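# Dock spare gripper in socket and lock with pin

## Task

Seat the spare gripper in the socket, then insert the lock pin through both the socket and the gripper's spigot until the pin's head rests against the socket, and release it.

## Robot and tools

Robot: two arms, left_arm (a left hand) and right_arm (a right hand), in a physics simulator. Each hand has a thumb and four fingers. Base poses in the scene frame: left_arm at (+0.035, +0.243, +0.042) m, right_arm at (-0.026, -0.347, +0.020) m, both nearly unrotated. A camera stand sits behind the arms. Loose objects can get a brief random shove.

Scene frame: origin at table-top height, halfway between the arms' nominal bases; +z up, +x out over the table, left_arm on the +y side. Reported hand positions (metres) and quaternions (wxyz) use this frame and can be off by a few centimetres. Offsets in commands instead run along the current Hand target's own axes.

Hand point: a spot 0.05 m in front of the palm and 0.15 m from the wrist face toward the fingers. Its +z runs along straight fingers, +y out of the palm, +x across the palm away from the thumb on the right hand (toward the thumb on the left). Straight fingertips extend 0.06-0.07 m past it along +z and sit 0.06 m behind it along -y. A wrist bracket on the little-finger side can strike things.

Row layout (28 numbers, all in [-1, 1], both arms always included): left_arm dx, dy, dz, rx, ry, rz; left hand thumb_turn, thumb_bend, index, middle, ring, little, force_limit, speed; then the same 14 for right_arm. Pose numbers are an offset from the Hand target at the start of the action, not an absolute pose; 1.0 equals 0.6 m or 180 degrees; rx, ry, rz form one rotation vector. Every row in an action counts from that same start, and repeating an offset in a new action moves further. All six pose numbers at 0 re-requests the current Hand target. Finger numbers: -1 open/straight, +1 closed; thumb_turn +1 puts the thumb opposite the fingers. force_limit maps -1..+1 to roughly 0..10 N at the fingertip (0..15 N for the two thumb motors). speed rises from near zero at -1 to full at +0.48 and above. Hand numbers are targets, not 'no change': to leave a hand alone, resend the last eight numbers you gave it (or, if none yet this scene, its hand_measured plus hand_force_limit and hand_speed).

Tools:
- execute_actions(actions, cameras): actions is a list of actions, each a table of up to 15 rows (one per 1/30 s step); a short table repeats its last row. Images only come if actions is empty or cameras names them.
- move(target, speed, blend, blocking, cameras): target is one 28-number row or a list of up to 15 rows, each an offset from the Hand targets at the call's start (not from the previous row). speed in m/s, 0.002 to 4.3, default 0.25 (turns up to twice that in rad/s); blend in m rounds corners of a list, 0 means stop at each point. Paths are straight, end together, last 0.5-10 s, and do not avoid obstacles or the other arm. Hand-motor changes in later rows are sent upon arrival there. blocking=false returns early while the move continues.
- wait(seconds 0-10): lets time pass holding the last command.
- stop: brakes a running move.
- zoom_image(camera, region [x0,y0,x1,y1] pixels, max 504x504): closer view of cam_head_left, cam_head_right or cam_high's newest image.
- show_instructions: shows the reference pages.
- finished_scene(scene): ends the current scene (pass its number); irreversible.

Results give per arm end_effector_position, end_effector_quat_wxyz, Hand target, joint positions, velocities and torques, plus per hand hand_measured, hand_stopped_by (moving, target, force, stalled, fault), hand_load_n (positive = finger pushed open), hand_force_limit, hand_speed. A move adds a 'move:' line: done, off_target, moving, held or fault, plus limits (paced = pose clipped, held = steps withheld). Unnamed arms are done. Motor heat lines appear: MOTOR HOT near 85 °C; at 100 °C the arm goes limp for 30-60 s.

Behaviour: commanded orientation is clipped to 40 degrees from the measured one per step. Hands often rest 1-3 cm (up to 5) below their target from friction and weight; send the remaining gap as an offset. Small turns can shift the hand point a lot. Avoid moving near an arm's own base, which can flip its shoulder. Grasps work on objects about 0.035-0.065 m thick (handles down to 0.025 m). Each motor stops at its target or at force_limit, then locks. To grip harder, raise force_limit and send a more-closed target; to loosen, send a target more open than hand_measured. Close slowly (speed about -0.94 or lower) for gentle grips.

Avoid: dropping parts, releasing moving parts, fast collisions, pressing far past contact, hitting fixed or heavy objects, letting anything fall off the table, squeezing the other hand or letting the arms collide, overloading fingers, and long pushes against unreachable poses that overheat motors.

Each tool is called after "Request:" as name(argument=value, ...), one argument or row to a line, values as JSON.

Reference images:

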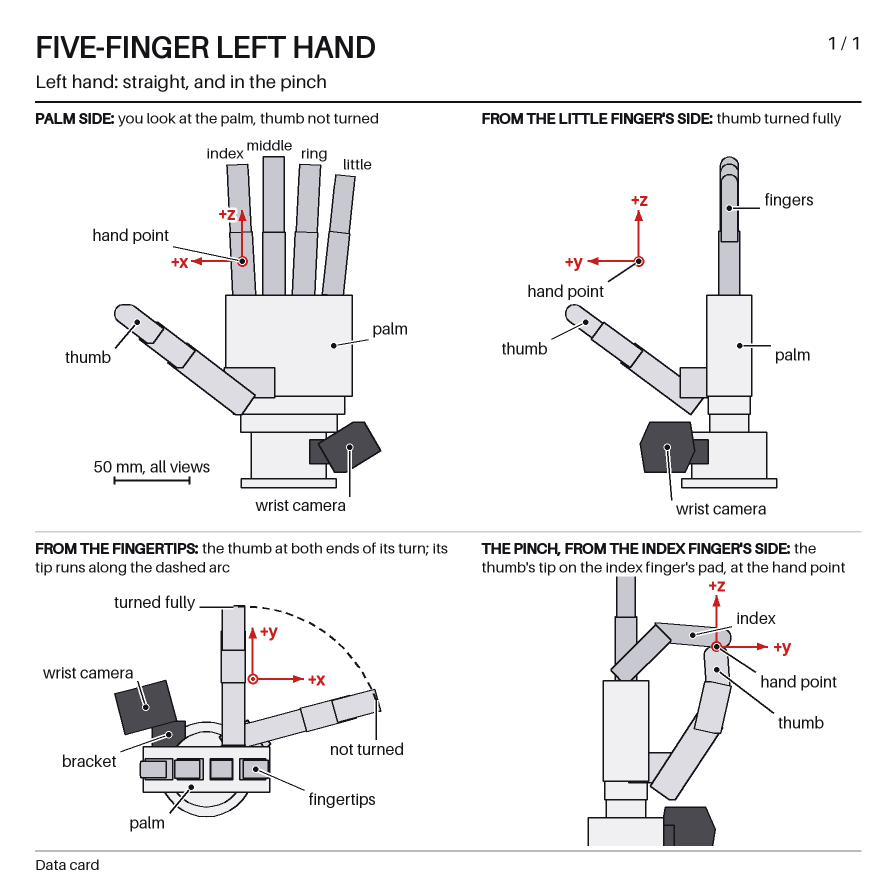

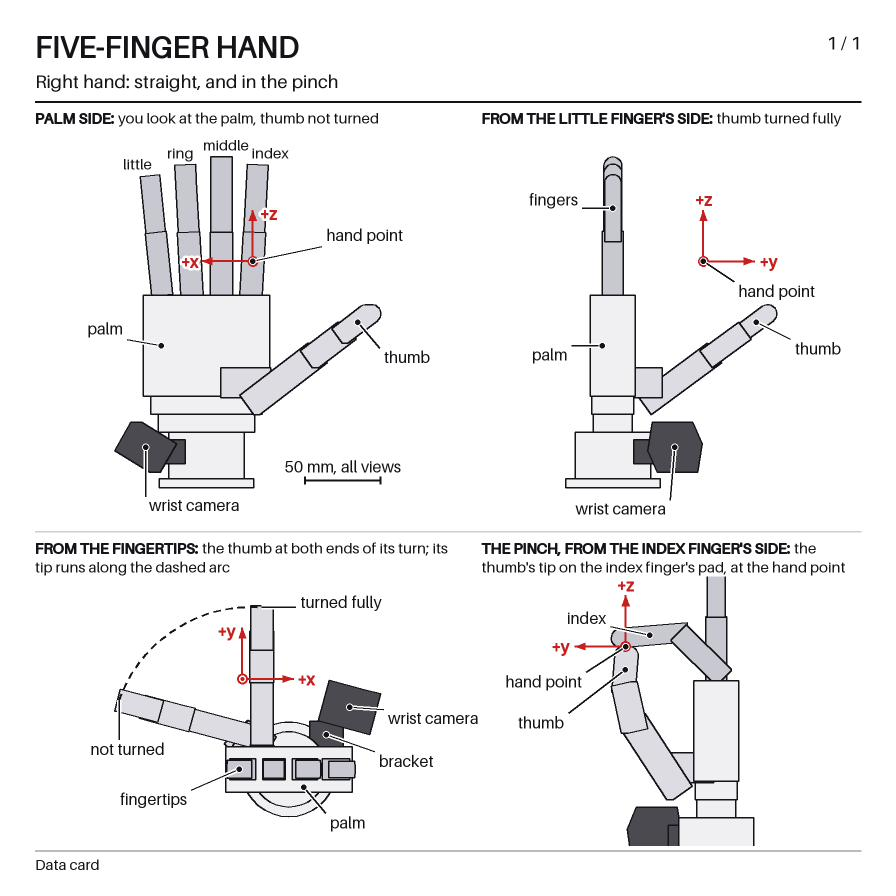

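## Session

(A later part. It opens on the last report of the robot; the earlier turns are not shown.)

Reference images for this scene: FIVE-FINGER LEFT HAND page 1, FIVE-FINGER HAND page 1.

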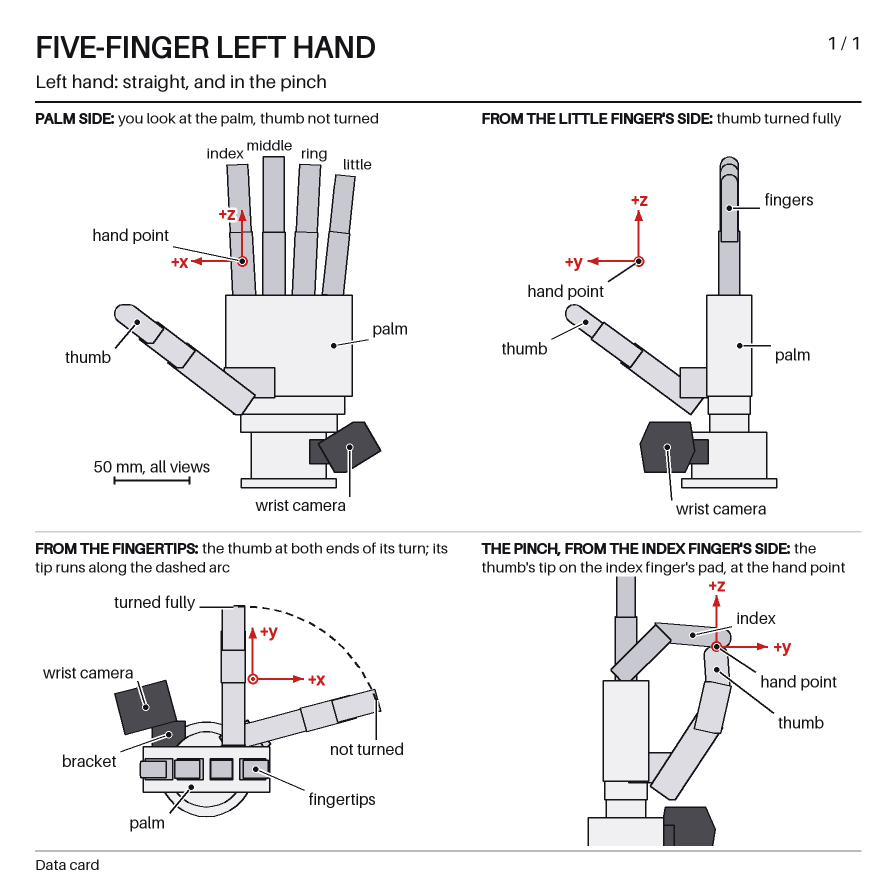

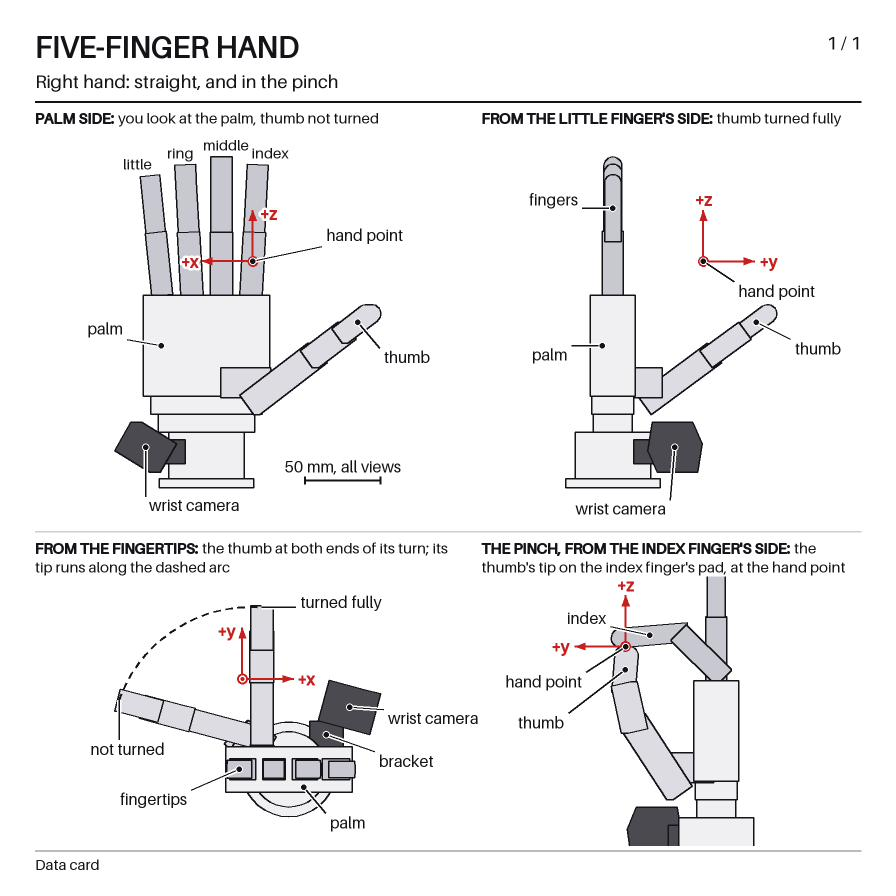

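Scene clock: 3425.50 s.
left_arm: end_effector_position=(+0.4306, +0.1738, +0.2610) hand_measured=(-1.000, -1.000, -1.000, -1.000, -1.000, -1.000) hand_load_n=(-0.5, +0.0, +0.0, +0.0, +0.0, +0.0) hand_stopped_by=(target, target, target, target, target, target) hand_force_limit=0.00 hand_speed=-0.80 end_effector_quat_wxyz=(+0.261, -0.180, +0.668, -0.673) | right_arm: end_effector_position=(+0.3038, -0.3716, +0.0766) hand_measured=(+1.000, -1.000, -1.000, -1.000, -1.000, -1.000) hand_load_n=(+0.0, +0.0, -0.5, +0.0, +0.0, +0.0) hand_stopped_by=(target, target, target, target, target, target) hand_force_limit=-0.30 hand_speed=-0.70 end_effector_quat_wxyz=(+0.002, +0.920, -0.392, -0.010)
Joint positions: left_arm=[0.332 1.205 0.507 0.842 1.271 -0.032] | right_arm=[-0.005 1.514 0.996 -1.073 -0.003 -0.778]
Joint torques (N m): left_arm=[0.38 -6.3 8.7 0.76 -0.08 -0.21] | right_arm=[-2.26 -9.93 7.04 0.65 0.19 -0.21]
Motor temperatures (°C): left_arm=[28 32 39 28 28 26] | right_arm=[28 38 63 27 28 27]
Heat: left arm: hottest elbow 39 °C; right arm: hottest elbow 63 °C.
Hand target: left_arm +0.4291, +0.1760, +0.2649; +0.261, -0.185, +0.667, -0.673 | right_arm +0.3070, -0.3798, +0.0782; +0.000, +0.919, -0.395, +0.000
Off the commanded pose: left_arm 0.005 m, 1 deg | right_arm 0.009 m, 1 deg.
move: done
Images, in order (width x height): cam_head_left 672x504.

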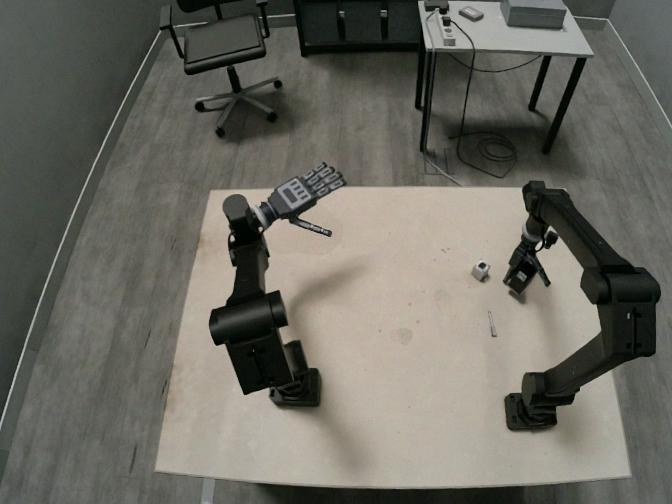

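Request:
move(
  target=[0,0,0,0,0,0,-1,-1,-1,-1,-1,-1,0,-0.8,0,0,0,0,0,0,1,0.3,-1,-1,-1,-1,-0.5,-0.7],
  speed=0.03,
  cameras=["cam_head_left"],
)

Request:
zoom_image(
  camera="cam_head_left",
  region=[495, 240, 555, 300],
)

Scene clock: 3443.03 s.
left_arm: end_effector_position=(+0.4306, +0.1738, +0.2610) hand_measured=(-1.000, -1.000, -1.000, -1.000, -1.000, -1.000) hand_load_n=(-0.5, +0.0, -0.5, +0.0, +0.0, +0.0) hand_stopped_by=(target, target, target, target, target, target) hand_force_limit=0.00 hand_speed=-0.80 end_effector_quat_wxyz=(+0.261, -0.180, +0.668, -0.673) | right_arm: end_effector_position=(+0.3038, -0.3722, +0.0766) hand_measured=(+1.000, -0.164, -1.000, -1.000, -1.000, -1.000) hand_load_n=(+4.0, +6.0, +0.0, +0.0, -0.5, +0.0) hand_stopped_by=(target, force, target, target, target, target) hand_force_limit=-0.50 hand_speed=-0.70 end_effector_quat_wxyz=(+0.003, +0.920, -0.392, -0.010)
Joint positions: left_arm=[0.332 1.205 0.507 0.842 1.271 -0.032] | right_arm=[-0.007 1.514 0.996 -1.073 -0.003 -0.78]
Joint torques (N m): left_arm=[0.38 -6.3 8.69 0.77 -0.08 -0.21] | right_arm=[-2.43 -10.05 6.98 0.65 0.17 -0.18]
Motor temperatures (°C): left_arm=[28 32 39 28 28 26] | right_arm=[28 38 60 27 28 27]
Heat: left arm: hottest elbow 39 °C; right arm: hottest elbow 60 °C.
Hand target: left_arm +0.4291, +0.1760, +0.2649; +0.261, -0.185, +0.667, -0.673 | right_arm +0.3070, -0.3798, +0.0782; +0.000, +0.919, -0.395, +0.000
Off the commanded pose: left_arm 0.005 m, 1 deg | right_arm 0.008 m, 1 deg.
move: done
Images, in order (width x height): cam_head_left 672x504.

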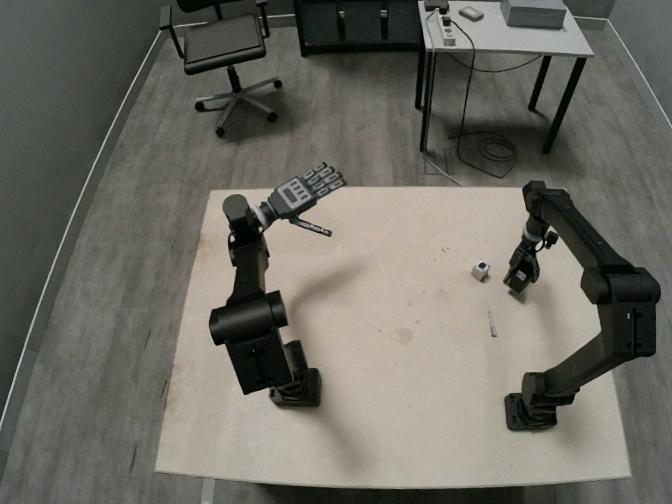

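Scaled by 8.400 from the camera's 672x504 image, which has a finer 960x720 frame.

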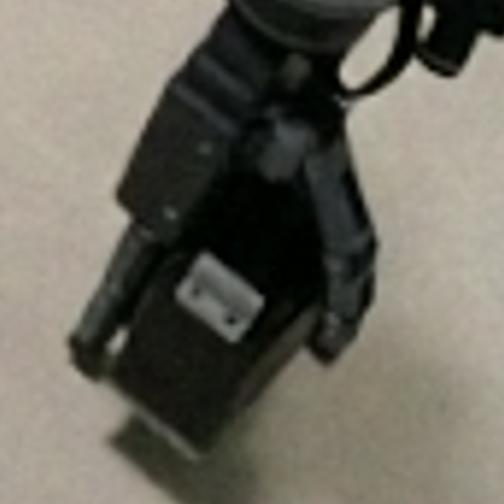

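Request:
move(
  target=[0,0,0,0,0,0,-1,-1,-1,-1,-1,-1,0,-0.8,0,0,0,0,0,0,1,0.94,-1,-1,-1,-1,0.95,-0.5],
  speed=0.03,
  cameras=["cam_head_left","cam_high"],
)

Request:
zoom_image(
  camera="cam_head_left",
  region=[495, 240, 555, 300],
)

Request:
zoom_image(
  camera="cam_high",
  region=[110, 240, 190, 330],
)

Scene clock: 3448.93 s.
left_arm: end_effector_position=(+0.4306, +0.1738, +0.2610) hand_measured=(-1.000, -1.000, -1.000, -1.000, -1.000, -1.000) hand_load_n=(+0.0, +0.0, +0.0, +0.0, +0.0, +0.0) hand_stopped_by=(target, target, target, target, target, target) hand_force_limit=0.00 hand_speed=-0.80 end_effector_quat_wxyz=(+0.261, -0.180, +0.668, -0.673) | right_arm: end_effector_position=(+0.3038, -0.3722, +0.0766) hand_measured=(+1.000, -0.130, -1.000, -1.000, -1.000, -1.000) hand_load_n=(+8.0, +18.5, +0.0, +0.0, +0.0, +0.0) hand_stopped_by=(target, force, target, target, target, target) hand_force_limit=0.95 hand_speed=-0.50 end_effector_quat_wxyz=(+0.003, +0.920, -0.392, -0.010)
Joint positions: left_arm=[0.332 1.205 0.507 0.842 1.271 -0.032] | right_arm=[-0.007 1.514 0.996 -1.073 -0.003 -0.78]
Joint torques (N m): left_arm=[0.38 -6.24 8.69 0.76 -0.08 -0.21] | right_arm=[-2.26 -10.11 7.04 0.62 0.17 -0.18]
Motor temperatures (°C): left_arm=[28 32 39 28 28 26] | right_arm=[28 38 60 27 28 27]
Heat: left arm: hottest elbow 39 °C; right arm: hottest elbow 60 °C.
Hand target: left_arm +0.4291, +0.1760, +0.2649; +0.261, -0.185, +0.667, -0.673 | right_arm +0.3070, -0.3797, +0.0782; +0.000, +0.919, -0.395, +0.000
Off the commanded pose: left_arm 0.005 m, 1 deg | right_arm 0.008 m, 1 deg.
move: done
Images, in order (width x height): cam_head_left 672x504, cam_high 672x504.

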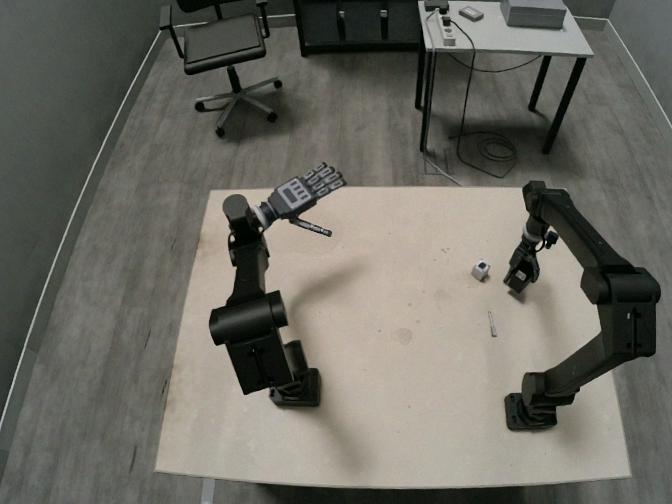

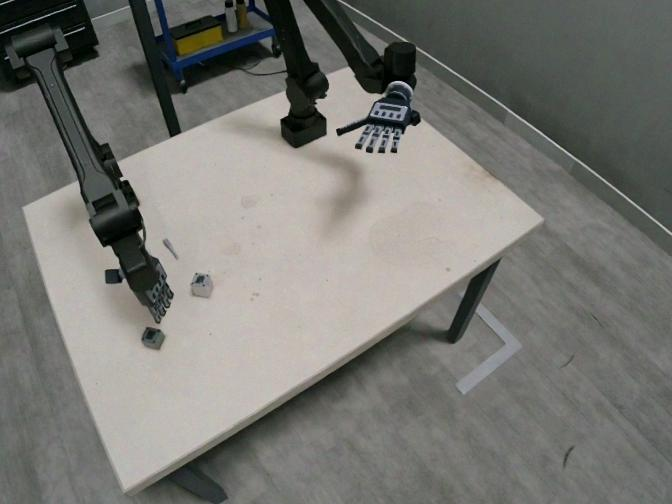

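Scaled by 8.400 from the camera's 672x504 image, which has a finer 960x720 frame.

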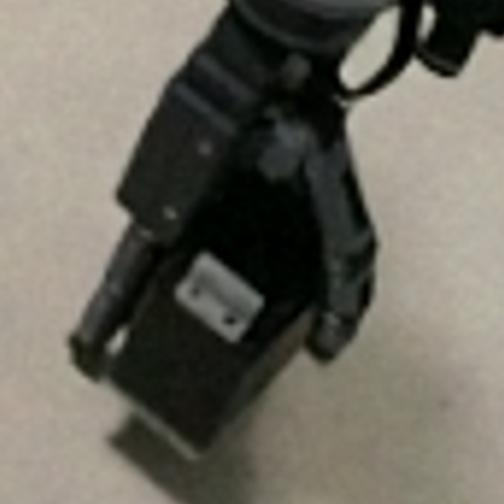

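Scaled by 5.600 from the camera's 672x504 image, which has a finer 960x720 frame.

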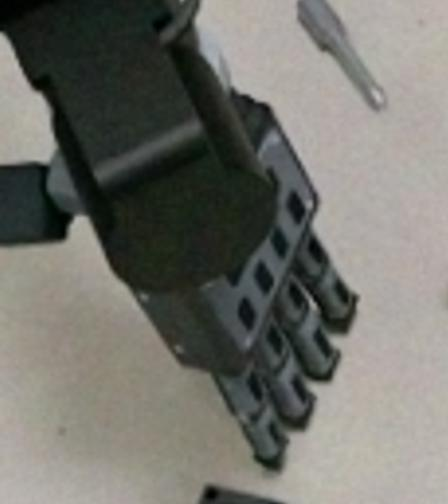

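Request:
move(
  target=[0,0,0,0,0,0,-1,-1,-1,-1,-1,-1,0,-0.8,0.01377,-0.01451,-0.085,0,0,0,1,0.94,-1,-1,-1,-1,0.95,-0.5],
  speed=0.05,
  cameras=["cam_head_left","cam_high"],
)

Request:
zoom_image(
  camera="cam_head_left",
  region=[495, 240, 555, 300],
)

Request:
zoom_image(
  camera="cam_high",
  region=[110, 230, 200, 330],
)

Scene clock: 3471.63 s.
left_arm: end_effector_position=(+0.4306, +0.1738, +0.2610) hand_measured=(-1.000, -1.000, -1.000, -1.000, -1.000, -1.000) hand_load_n=(+0.0, +0.0, -0.5, +0.0, +0.0, +0.0) hand_stopped_by=(target, target, target, target, target, target) hand_force_limit=0.00 hand_speed=-0.80 end_effector_quat_wxyz=(+0.261, -0.180, +0.668, -0.673) | right_arm: end_effector_position=(+0.2990, -0.3722, +0.1054) hand_measured=(+1.000, -0.130, -1.000, -1.000, -1.000, -1.000) hand_load_n=(+8.0, +18.5, +0.0, +0.0, +0.0, +0.0) hand_stopped_by=(target, force, target, target, target, target) hand_force_limit=0.95 hand_speed=-0.50 end_effector_quat_wxyz=(+0.011, +0.919, -0.392, -0.030)
Joint positions: left_arm=[0.332 1.205 0.507 0.842 1.271 -0.032] | right_arm=[-0.007 1.499 1.054 -1.191 -0.002 -0.78]
Joint torques (N m): left_arm=[0.38 -6.24 8.7 0.77 -0.08 -0.2] | right_arm=[-2.08 -11.22 11.67 -0.44 0.17 -0.16]
Motor temperatures (°C): left_arm=[28 32 39 28 28 26] | right_arm=[28 38 58 27 28 27]
Heat: left arm: hottest elbow 39 °C; right arm: hottest elbow 58 °C.
Hand target: left_arm +0.4291, +0.1760, +0.2649; +0.261, -0.185, +0.667, -0.673 | right_arm +0.3191, -0.3797, +0.1292; +0.000, +0.919, -0.395, +0.000
Off the commanded pose: left_arm 0.005 m, 1 deg | right_arm 0.032 m, 4 deg.
move: off_target (right_arm)
Images, in order (width x height): cam_head_left 672x504, cam_high 672x504.

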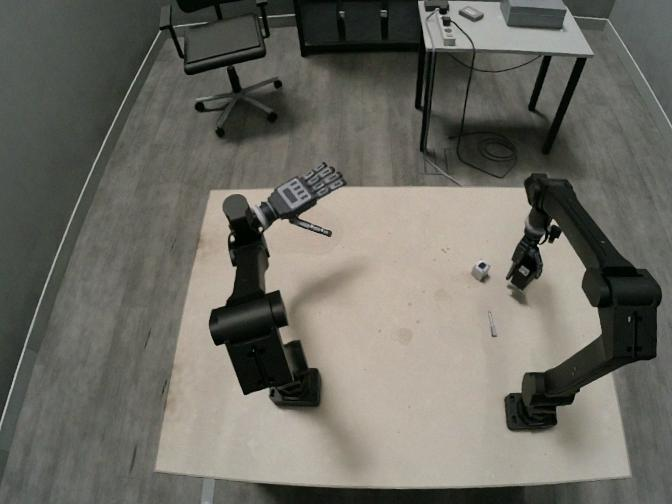

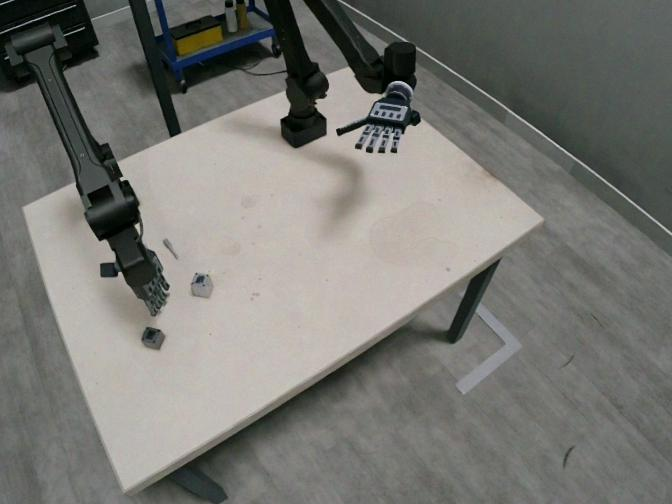

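Scaled by 8.400 from the camera's 672x504 image, which has a finer 960x720 frame.

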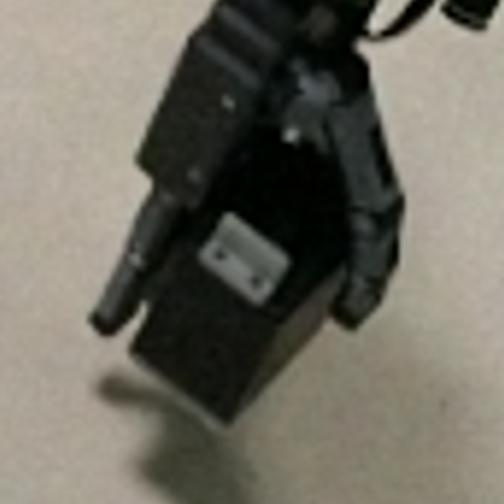

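Scaled by 5.040 from the camera's 672x504 image, which has a finer 960x720 frame.

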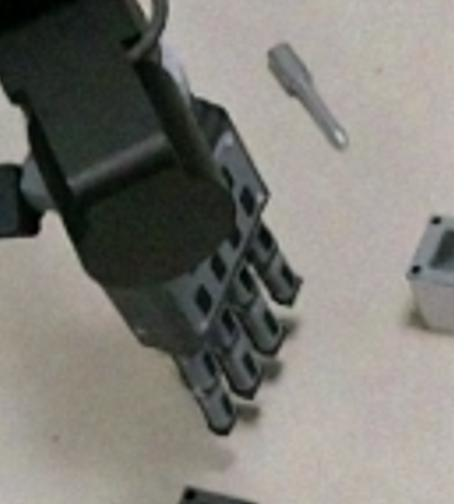

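Request:
move(
  target=[
    [0,0,0,0,0,0,-1,-1,-1,-1,-1,-1,0,-0.8,0.00918,-0.00967,-0.0833,0.0095,0.010,0,1,0.94,-1,-1,-1,-1,0.95,-0.5],
    [0,0,0,0,0,0,-1,-1,-1,-1,-1,-1,0,-0.8,-0.08632,-0.19887,-0.0833,0.0095,0.010,-0.0085,1,0.94,-1,-1,-1,-1,0.95,-0.5],
  ],
  speed=0.1,
  blend=[0.01,0],
  cameras=["cam_head_left","cam_head_right","cam_high"],
)

Request:
zoom_image(
  camera="cam_head_left",
  region=[450, 220, 530, 300],
)

Request:
zoom_image(
  camera="cam_high",
  region=[140, 220, 230, 310],
)

Request:
zoom_image(
  camera="cam_head_right",
  region=[455, 220, 535, 300],
)

Scene clock: 3488.93 s.
left_arm: end_effector_position=(+0.4306, +0.1738, +0.2610) hand_measured=(-1.000, -1.000, -1.000, -1.000, -1.000, -1.000) hand_load_n=(-0.5, +0.0, +0.0, +0.0, -0.5, +0.0) hand_stopped_by=(target, target, target, target, target, target) hand_force_limit=0.00 hand_speed=-0.80 end_effector_quat_wxyz=(+0.261, -0.180, +0.668, -0.673) | right_arm: end_effector_position=(+0.3533, -0.2690, +0.1627) hand_measured=(+1.000, -0.130, -1.000, -1.000, -1.000, -1.000) hand_load_n=(+8.0, +18.5, +0.0, +0.0, +0.0, +0.0) hand_stopped_by=(target, force, target, target, target, target) hand_force_limit=0.95 hand_speed=-0.50 end_effector_quat_wxyz=(+0.002, +0.924, -0.382, +0.004)
Joint positions: left_arm=[0.332 1.205 0.507 0.842 1.271 -0.032] | right_arm=[0.232 1.558 1.295 -1.305 0.008 -0.564]
Joint torques (N m): left_arm=[0.38 -6.36 8.69 0.76 -0.08 -0.2] | right_arm=[0.38 -10.23 12.7 -0.31 0.19 0.12]
Motor temperatures (°C): left_arm=[28 32 39 28 28 26] | right_arm=[28 39 62 27 28 27]
Heat: left arm: hottest elbow 39 °C; right arm: hottest elbow 62 °C.
Hand target: left_arm +0.4291, +0.1760, +0.2649; +0.261, -0.185, +0.667, -0.673 | right_arm +0.3700, -0.2600, +0.1791; -0.007, +0.924, -0.383, +0.020
Off the commanded pose: left_arm 0.005 m, 1 deg | right_arm 0.025 m, 2 deg.
move: off_target (right_arm)

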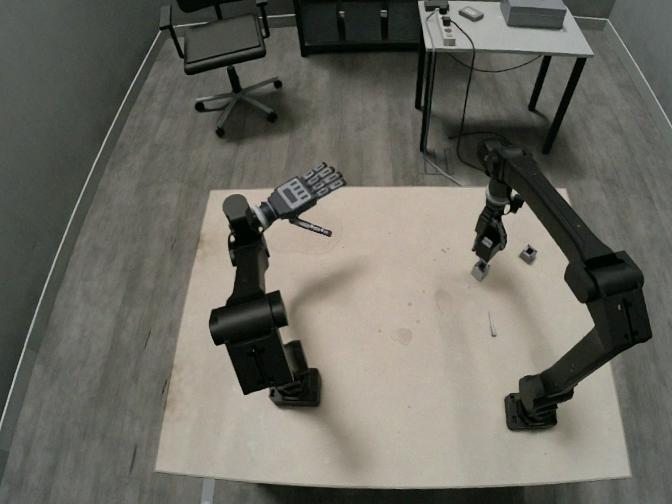

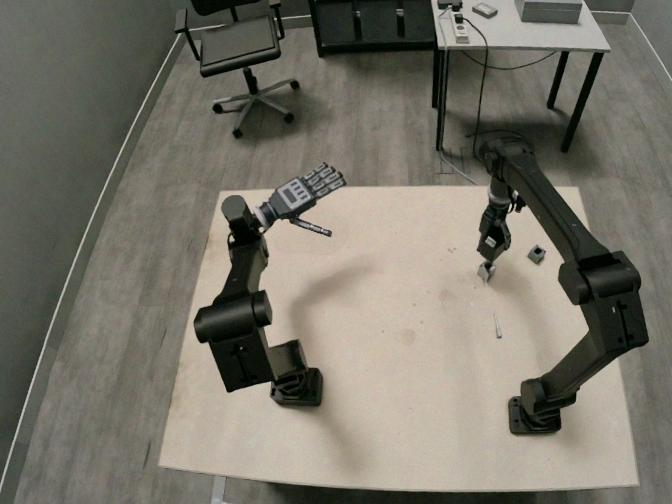

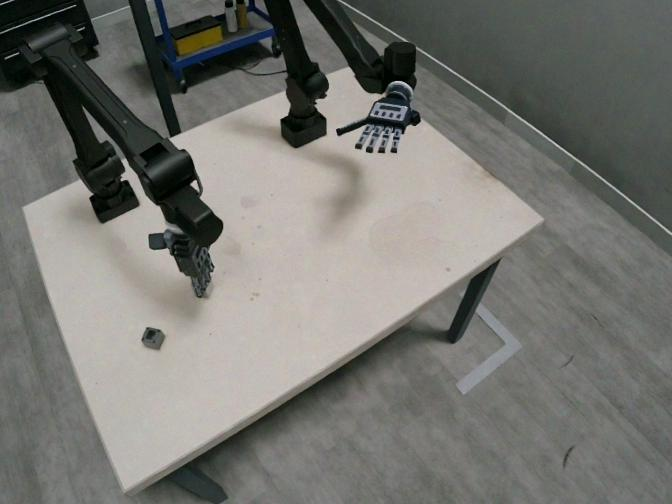

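Scaled by 6.300 from the camera's 672x504 image, which has a finer 960x720 frame.

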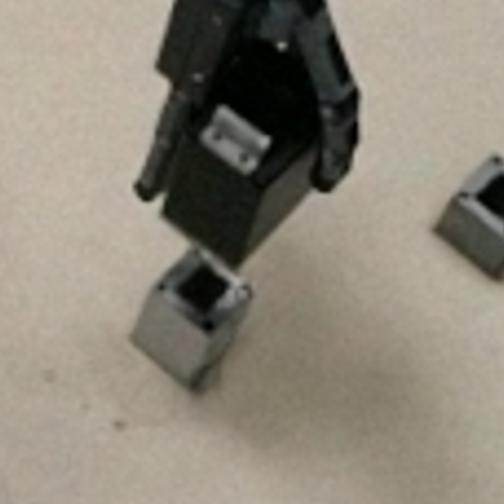

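Scaled by 5.600 from the camera's 672x504 image, which has a finer 960x720 frame.

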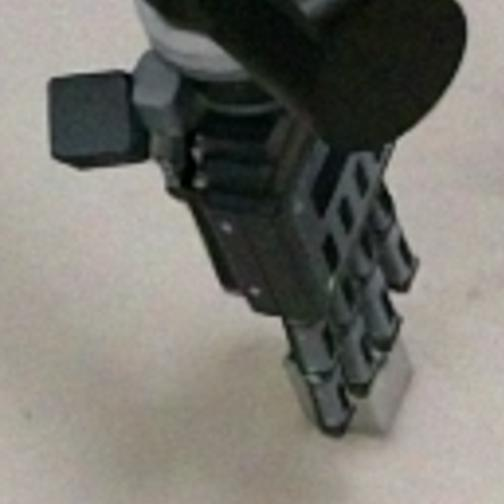

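Scaled by 6.300 from the camera's 672x504 image, which has a finer 960x720 frame.

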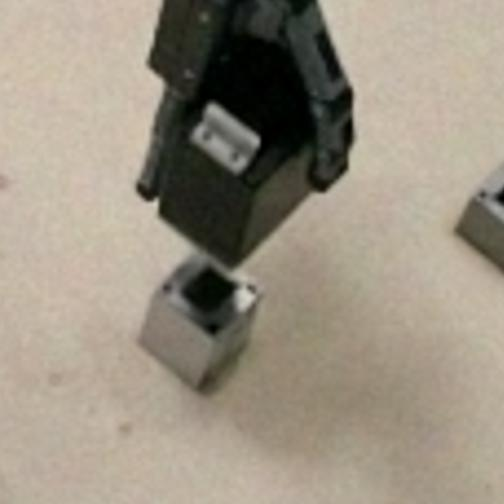

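Request:
zoom_image(
  camera="cam_head_left",
  region=[465, 232, 510, 287],
)

Request:
zoom_image(
  camera="cam_head_right",
  region=[470, 232, 515, 287],
)

Scaled by 9.164 from the camera's 672x504 image, which has a finer 960x720 frame.

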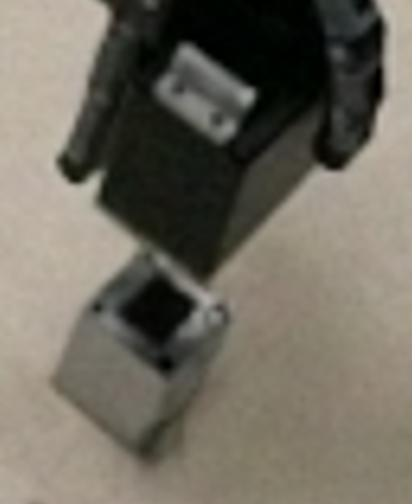

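Scaled by 9.164 from the camera's 672x504 image, which has a finer 960x720 frame.

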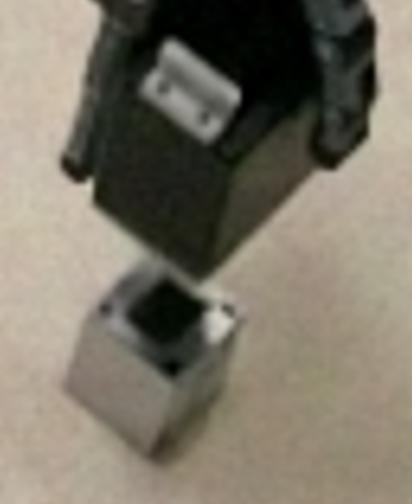

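Request:
move(
  target=[0,0,0,0,0,0,-1,-1,-1,-1,-1,-1,0,-0.8,-0.02071,0.0205,0.07716,-0.0092,-0.0072,-0.0006,1,0.94,-1,-1,-1,-1,0.95,-0.5],
  speed=0.05,
  cameras=["cam_head_left","cam_head_right","cam_high"],
)

Request:
zoom_image(
  camera="cam_head_left",
  region=[465, 232, 510, 287],
)

Request:
zoom_image(
  camera="cam_head_right",
  region=[470, 232, 515, 287],
)

Request:
zoom_image(
  camera="cam_high",
  region=[170, 250, 230, 310],
)

Scene clock: 3564.17 s.
left_arm: end_effector_position=(+0.4306, +0.1738, +0.2610) hand_measured=(-1.000, -1.000, -1.000, -1.000, -1.000, -1.000) hand_load_n=(+0.0, +0.0, +0.0, +0.0, -0.5, +0.0) hand_stopped_by=(target, target, target, target, target, target) hand_force_limit=0.00 hand_speed=-0.80 end_effector_quat_wxyz=(+0.261, -0.180, +0.668, -0.673) | right_arm: end_effector_position=(+0.3506, -0.2684, +0.1318) hand_measured=(+1.000, -0.130, -1.000, -1.000, -1.000, -1.000) hand_load_n=(+8.0, +18.0, +0.0, +0.0, +0.0, +0.0) hand_stopped_by=(target, force, target, target, target, target) hand_force_limit=0.95 hand_speed=-0.50 end_effector_quat_wxyz=(+0.006, +0.923, -0.384, -0.001)
Joint positions: left_arm=[0.332 1.205 0.507 0.842 1.271 -0.032] | right_arm=[0.234 1.584 1.24 -1.235 0.008 -0.558]
Joint torques (N m): left_arm=[0.38 -6.3 8.69 0.77 -0.08 -0.21] | right_arm=[0.97 -10.64 8.39 0.47 0.02 0.1]
Motor temperatures (°C): left_arm=[28 32 39 28 28 26] | right_arm=[28 41 71 27 27 27]
Heat: left arm: hottest elbow 39 °C; right arm: hottest elbow 71 °C.
Hand target: left_arm +0.4291, +0.1760, +0.2649; +0.261, -0.185, +0.667, -0.673 | right_arm +0.3544, -0.2600, +0.1321; +0.002, +0.924, -0.382, +0.004
Off the commanded pose: left_arm 0.005 m, 1 deg | right_arm 0.009 m, 1 deg.
move: done

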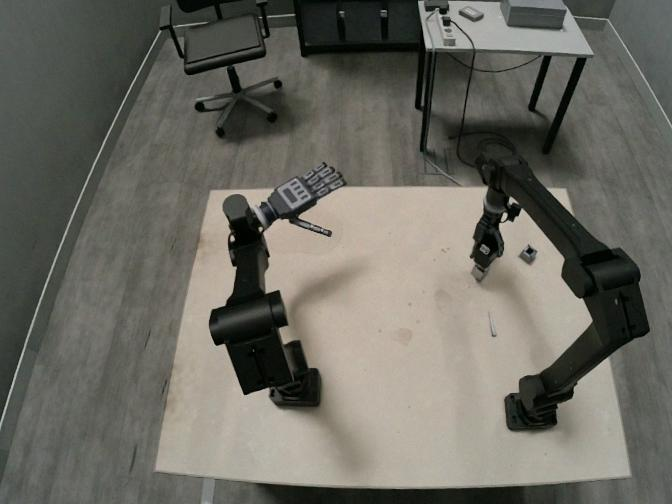

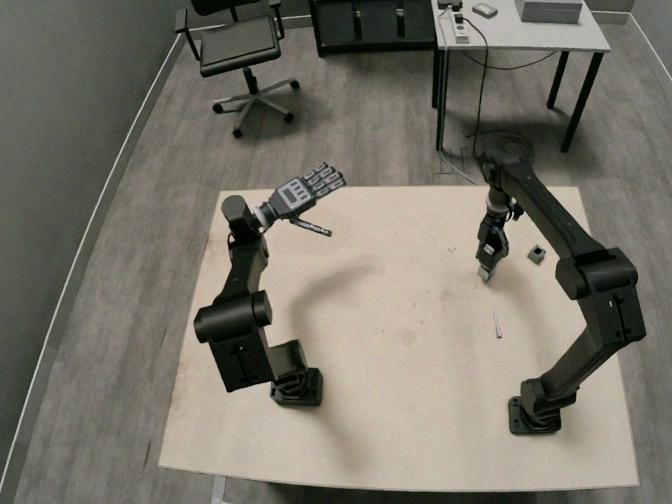

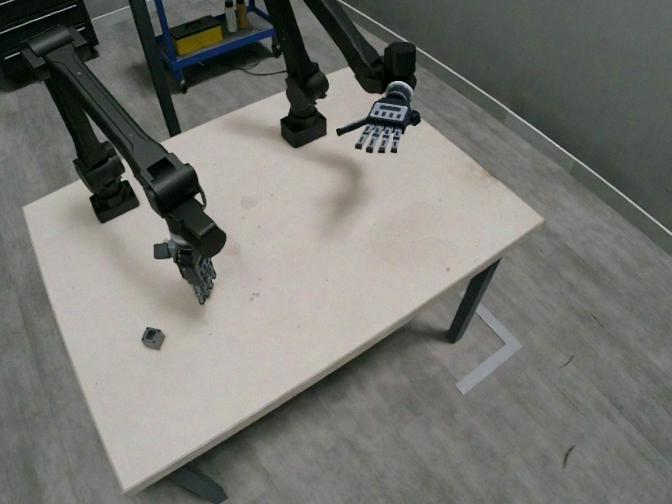

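Scaled by 9.164 from the camera's 672x504 image, which has a finer 960x720 frame.

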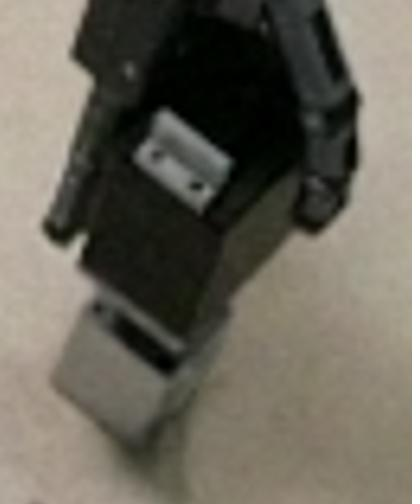

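Scaled by 9.164 from the camera's 672x504 image, which has a finer 960x720 frame.

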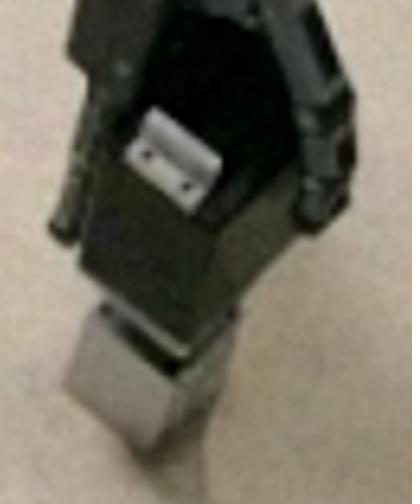

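Scaled by 8.400 from the camera's 672x504 image, which has a finer 960x720 frame.

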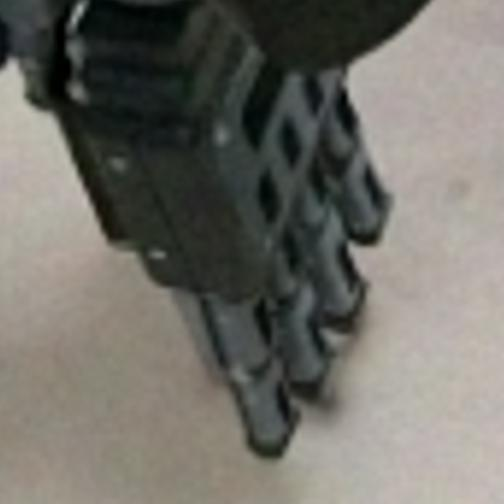

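Request:
move(
  target=[0,0,0,0,0,0,-1,-1,-1,-1,-1,-1,0,-0.8,0,0,0.025,0,0,0,1,0.94,-1,-1,-1,-1,0.95,-0.5],
  speed=0.04,
  cameras=["cam_head_left","cam_head_right"],
)

Request:
zoom_image(
  camera="cam_head_left",
  region=[465, 232, 510, 287],
)

Request:
zoom_image(
  camera="cam_head_right",
  region=[470, 232, 515, 287],
)

Scene clock: 3581.40 s.
left_arm: end_effector_position=(+0.4306, +0.1738, +0.2610) hand_measured=(-1.000, -1.000, -1.000, -1.000, -1.000, -1.000) hand_load_n=(+0.0, +0.0, +0.0, +0.0, +0.0, +0.0) hand_stopped_by=(target, target, target, target, target, target) hand_force_limit=0.00 hand_speed=-0.80 end_effector_quat_wxyz=(+0.261, -0.180, +0.668, -0.673) | right_arm: end_effector_position=(+0.3512, -0.2681, +0.1174) hand_measured=(+1.000, -0.130, -1.000, -1.000, -1.000, -1.000) hand_load_n=(+6.5, +17.5, +0.0, +0.0, +0.0, +0.0) hand_stopped_by=(target, force, target, target, target, target) hand_force_limit=0.95 hand_speed=-0.50 end_effector_quat_wxyz=(+0.005, +0.923, -0.384, +0.000)
Joint positions: left_arm=[0.332 1.205 0.507 0.842 1.271 -0.032] | right_arm=[0.234 1.597 1.216 -1.195 0.007 -0.557]
Joint torques (N m): left_arm=[0.32 -6.3 8.69 0.79 -0.08 -0.21] | right_arm=[1.08 -10.75 8.2 0.53 0.03 0.08]
Motor temperatures (°C): left_arm=[28 32 39 28 28 26] | right_arm=[28 40 69 27 27 27]
Heat: left arm: hottest elbow 39 °C; right arm: hottest elbow 69 °C.
Hand target: left_arm +0.4291, +0.1760, +0.2649; +0.261, -0.185, +0.667, -0.673 | right_arm +0.3546, -0.2602, +0.1171; +0.002, +0.924, -0.382, +0.004
Off the commanded pose: left_arm 0.005 m, 1 deg | right_arm 0.009 m, 1 deg.
move: done
Images, in order (width x height): cam_head_left 672x504, cam_head_right 672x504.

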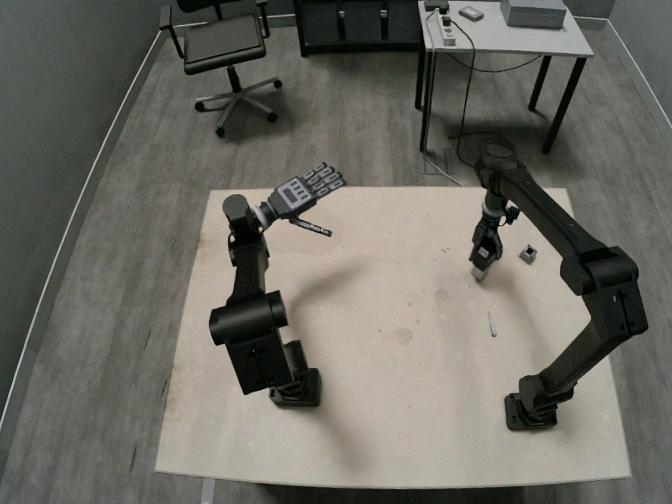

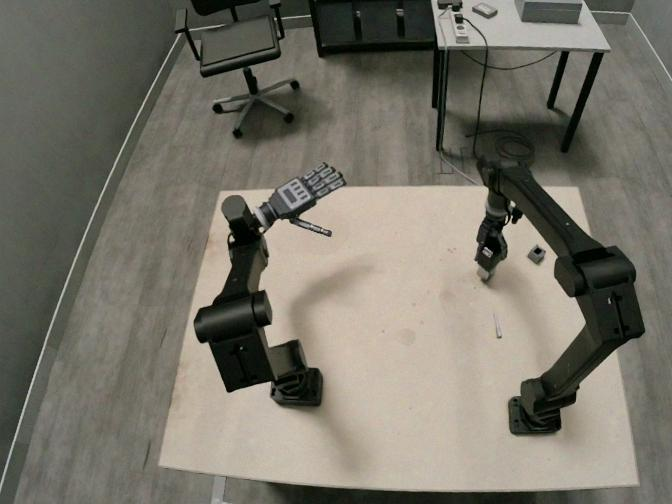

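Scaled by 9.164 from the camera's 672x504 image, which has a finer 960x720 frame.

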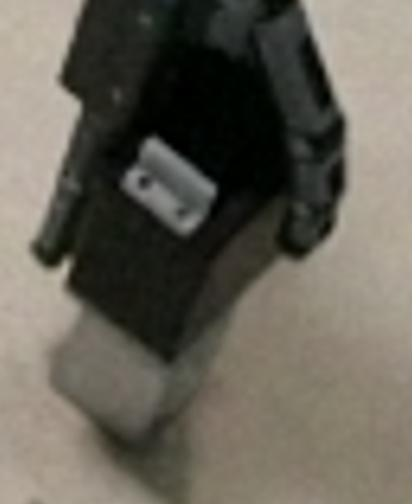

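Scaled by 9.164 from the camera's 672x504 image, which has a finer 960x720 frame.

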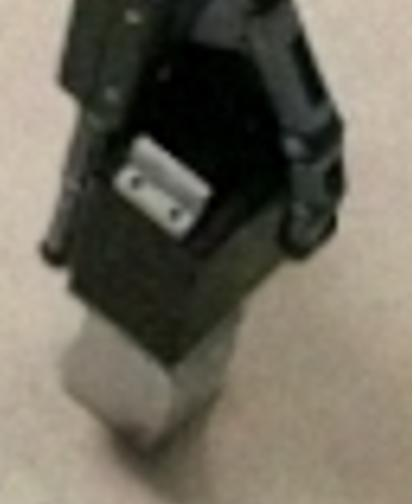

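Request:
move(
  target=[0,0,0,0,0,0,-1,-1,-1,-1,-1,-1,0,-0.8,0,0,0.018,0,0,0,1,0.94,-1,-1,-1,-1,0.95,-0.5],
  speed=0.04,
  cameras=["cam_head_left"],
)

Request:
zoom_image(
  camera="cam_head_left",
  region=[465, 232, 510, 287],
)

Scene clock: 3588.07 s.
left_arm: end_effector_position=(+0.4306, +0.1738, +0.2610) hand_measured=(-1.000, -1.000, -1.000, -1.000, -1.000, -1.000) hand_load_n=(+0.0, +0.0, +0.0, +0.0, +0.0, +0.0) hand_stopped_by=(target, target, target, target, target, target) hand_force_limit=0.00 hand_speed=-0.80 end_effector_quat_wxyz=(+0.261, -0.180, +0.668, -0.673) | right_arm: end_effector_position=(+0.3515, -0.2680, +0.1071) hand_measured=(+1.000, -0.130, -1.000, -1.000, -1.000, -1.000) hand_load_n=(+6.5, +17.5, +0.0, +0.0, +0.0, +0.0) hand_stopped_by=(target, force, target, target, target, target) hand_force_limit=0.95 hand_speed=-0.50 end_effector_quat_wxyz=(+0.004, +0.923, -0.384, +0.000)
Joint positions: left_arm=[0.332 1.205 0.507 0.842 1.271 -0.032] | right_arm=[0.234 1.608 1.2 -1.168 0.007 -0.557]
Joint torques (N m): left_arm=[0.44 -6.24 8.69 0.77 -0.08 -0.2] | right_arm=[0.79 -10.64 8.09 0.51 0.04 0.07]
Motor temperatures (°C): left_arm=[28 32 39 28 28 26] | right_arm=[28 40 67 27 27 27]
Heat: left arm: hottest elbow 39 °C; right arm: hottest elbow 67 °C.
Hand target: left_arm +0.4291, +0.1760, +0.2649; +0.261, -0.185, +0.667, -0.673 | right_arm +0.3547, -0.2602, +0.1063; +0.002, +0.924, -0.382, +0.005
Off the commanded pose: left_arm 0.005 m, 1 deg | right_arm 0.008 m, 1 deg.
move: done
Images, in order (width x height): cam_head_left 672x504.

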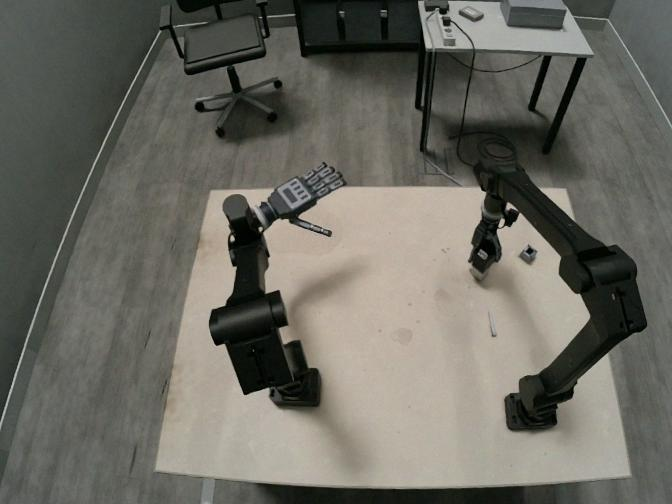

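Scaled by 9.164 from the camera's 672x504 image, which has a finer 960x720 frame.

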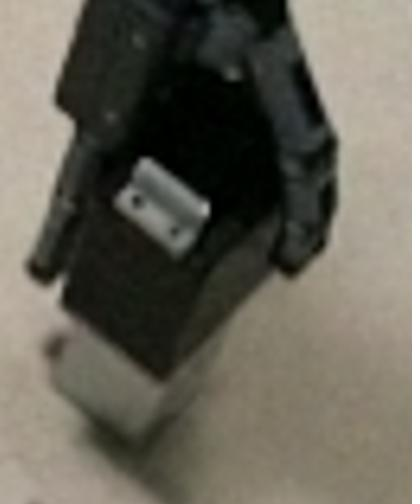

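Request:
move(
  target=[0,0,0,0,0,0,-1,-1,-1,-1,-1,-1,0,-0.8,0,0,0.03,0,0,0,1,0.94,-1,-1,-1,-1,0.95,-0.5],
  speed=0.03,
  cameras=["cam_head_left"],
)

Request:
zoom_image(
  camera="cam_head_left",
  region=[465, 232, 510, 287],
)

Scene clock: 3593.03 s.
left_arm: end_effector_position=(+0.4306, +0.1738, +0.2610) hand_measured=(-1.000, -1.000, -1.000, -1.000, -1.000, -1.000) hand_load_n=(+0.0, +0.0, +0.0, +0.0, +0.0, +0.0) hand_stopped_by=(target, target, target, target, target, target) hand_force_limit=0.00 hand_speed=-0.80 end_effector_quat_wxyz=(+0.261, -0.180, +0.668, -0.673) | right_arm: end_effector_position=(+0.3516, -0.2680, +0.0959) hand_measured=(+1.000, -0.130, -1.000, -1.000, -1.000, -1.000) hand_load_n=(+5.5, +17.5, +0.0, +0.0, +0.0, +0.0) hand_stopped_by=(target, force, target, target, target, target) hand_force_limit=0.95 hand_speed=-0.50 end_effector_quat_wxyz=(+0.003, +0.923, -0.384, +0.003)
Joint positions: left_arm=[0.332 1.205 0.507 0.842 1.271 -0.032] | right_arm=[0.234 1.616 1.179 -1.133 0.007 -0.557]
Joint torques (N m): left_arm=[0.44 -6.3 8.7 0.77 -0.08 -0.2] | right_arm=[0.85 -9.82 7.46 0.94 0.07 0.09]
Motor temperatures (°C): left_arm=[28 32 39 28 28 26] | right_arm=[28 40 66 27 27 27]
Heat: left arm: hottest elbow 39 °C; right arm: hottest elbow 66 °C.
Hand target: left_arm +0.4291, +0.1760, +0.2649; +0.261, -0.185, +0.667, -0.673 | right_arm +0.3548, -0.2604, +0.0882; +0.002, +0.924, -0.382, +0.004
Off the commanded pose: left_arm 0.005 m, 1 deg | right_arm 0.011 m, 0 deg.
move: off_target (right_arm)
Images, in order (width x height): cam_head_left 672x504.

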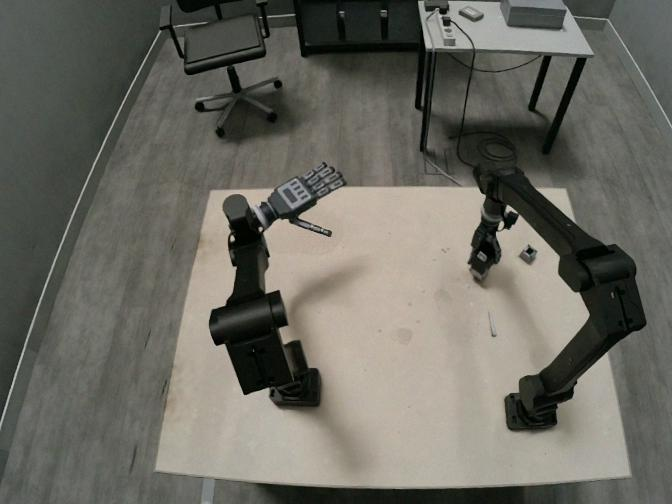

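Scaled by 9.164 from the camera's 672x504 image, which has a finer 960x720 frame.

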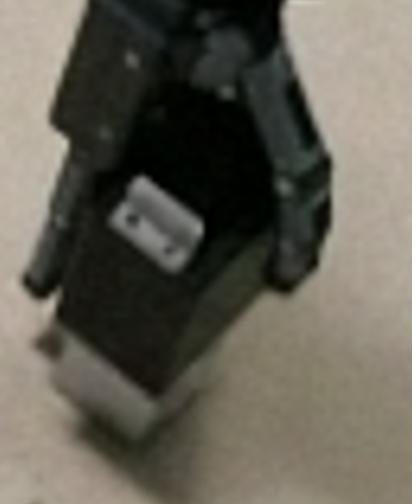

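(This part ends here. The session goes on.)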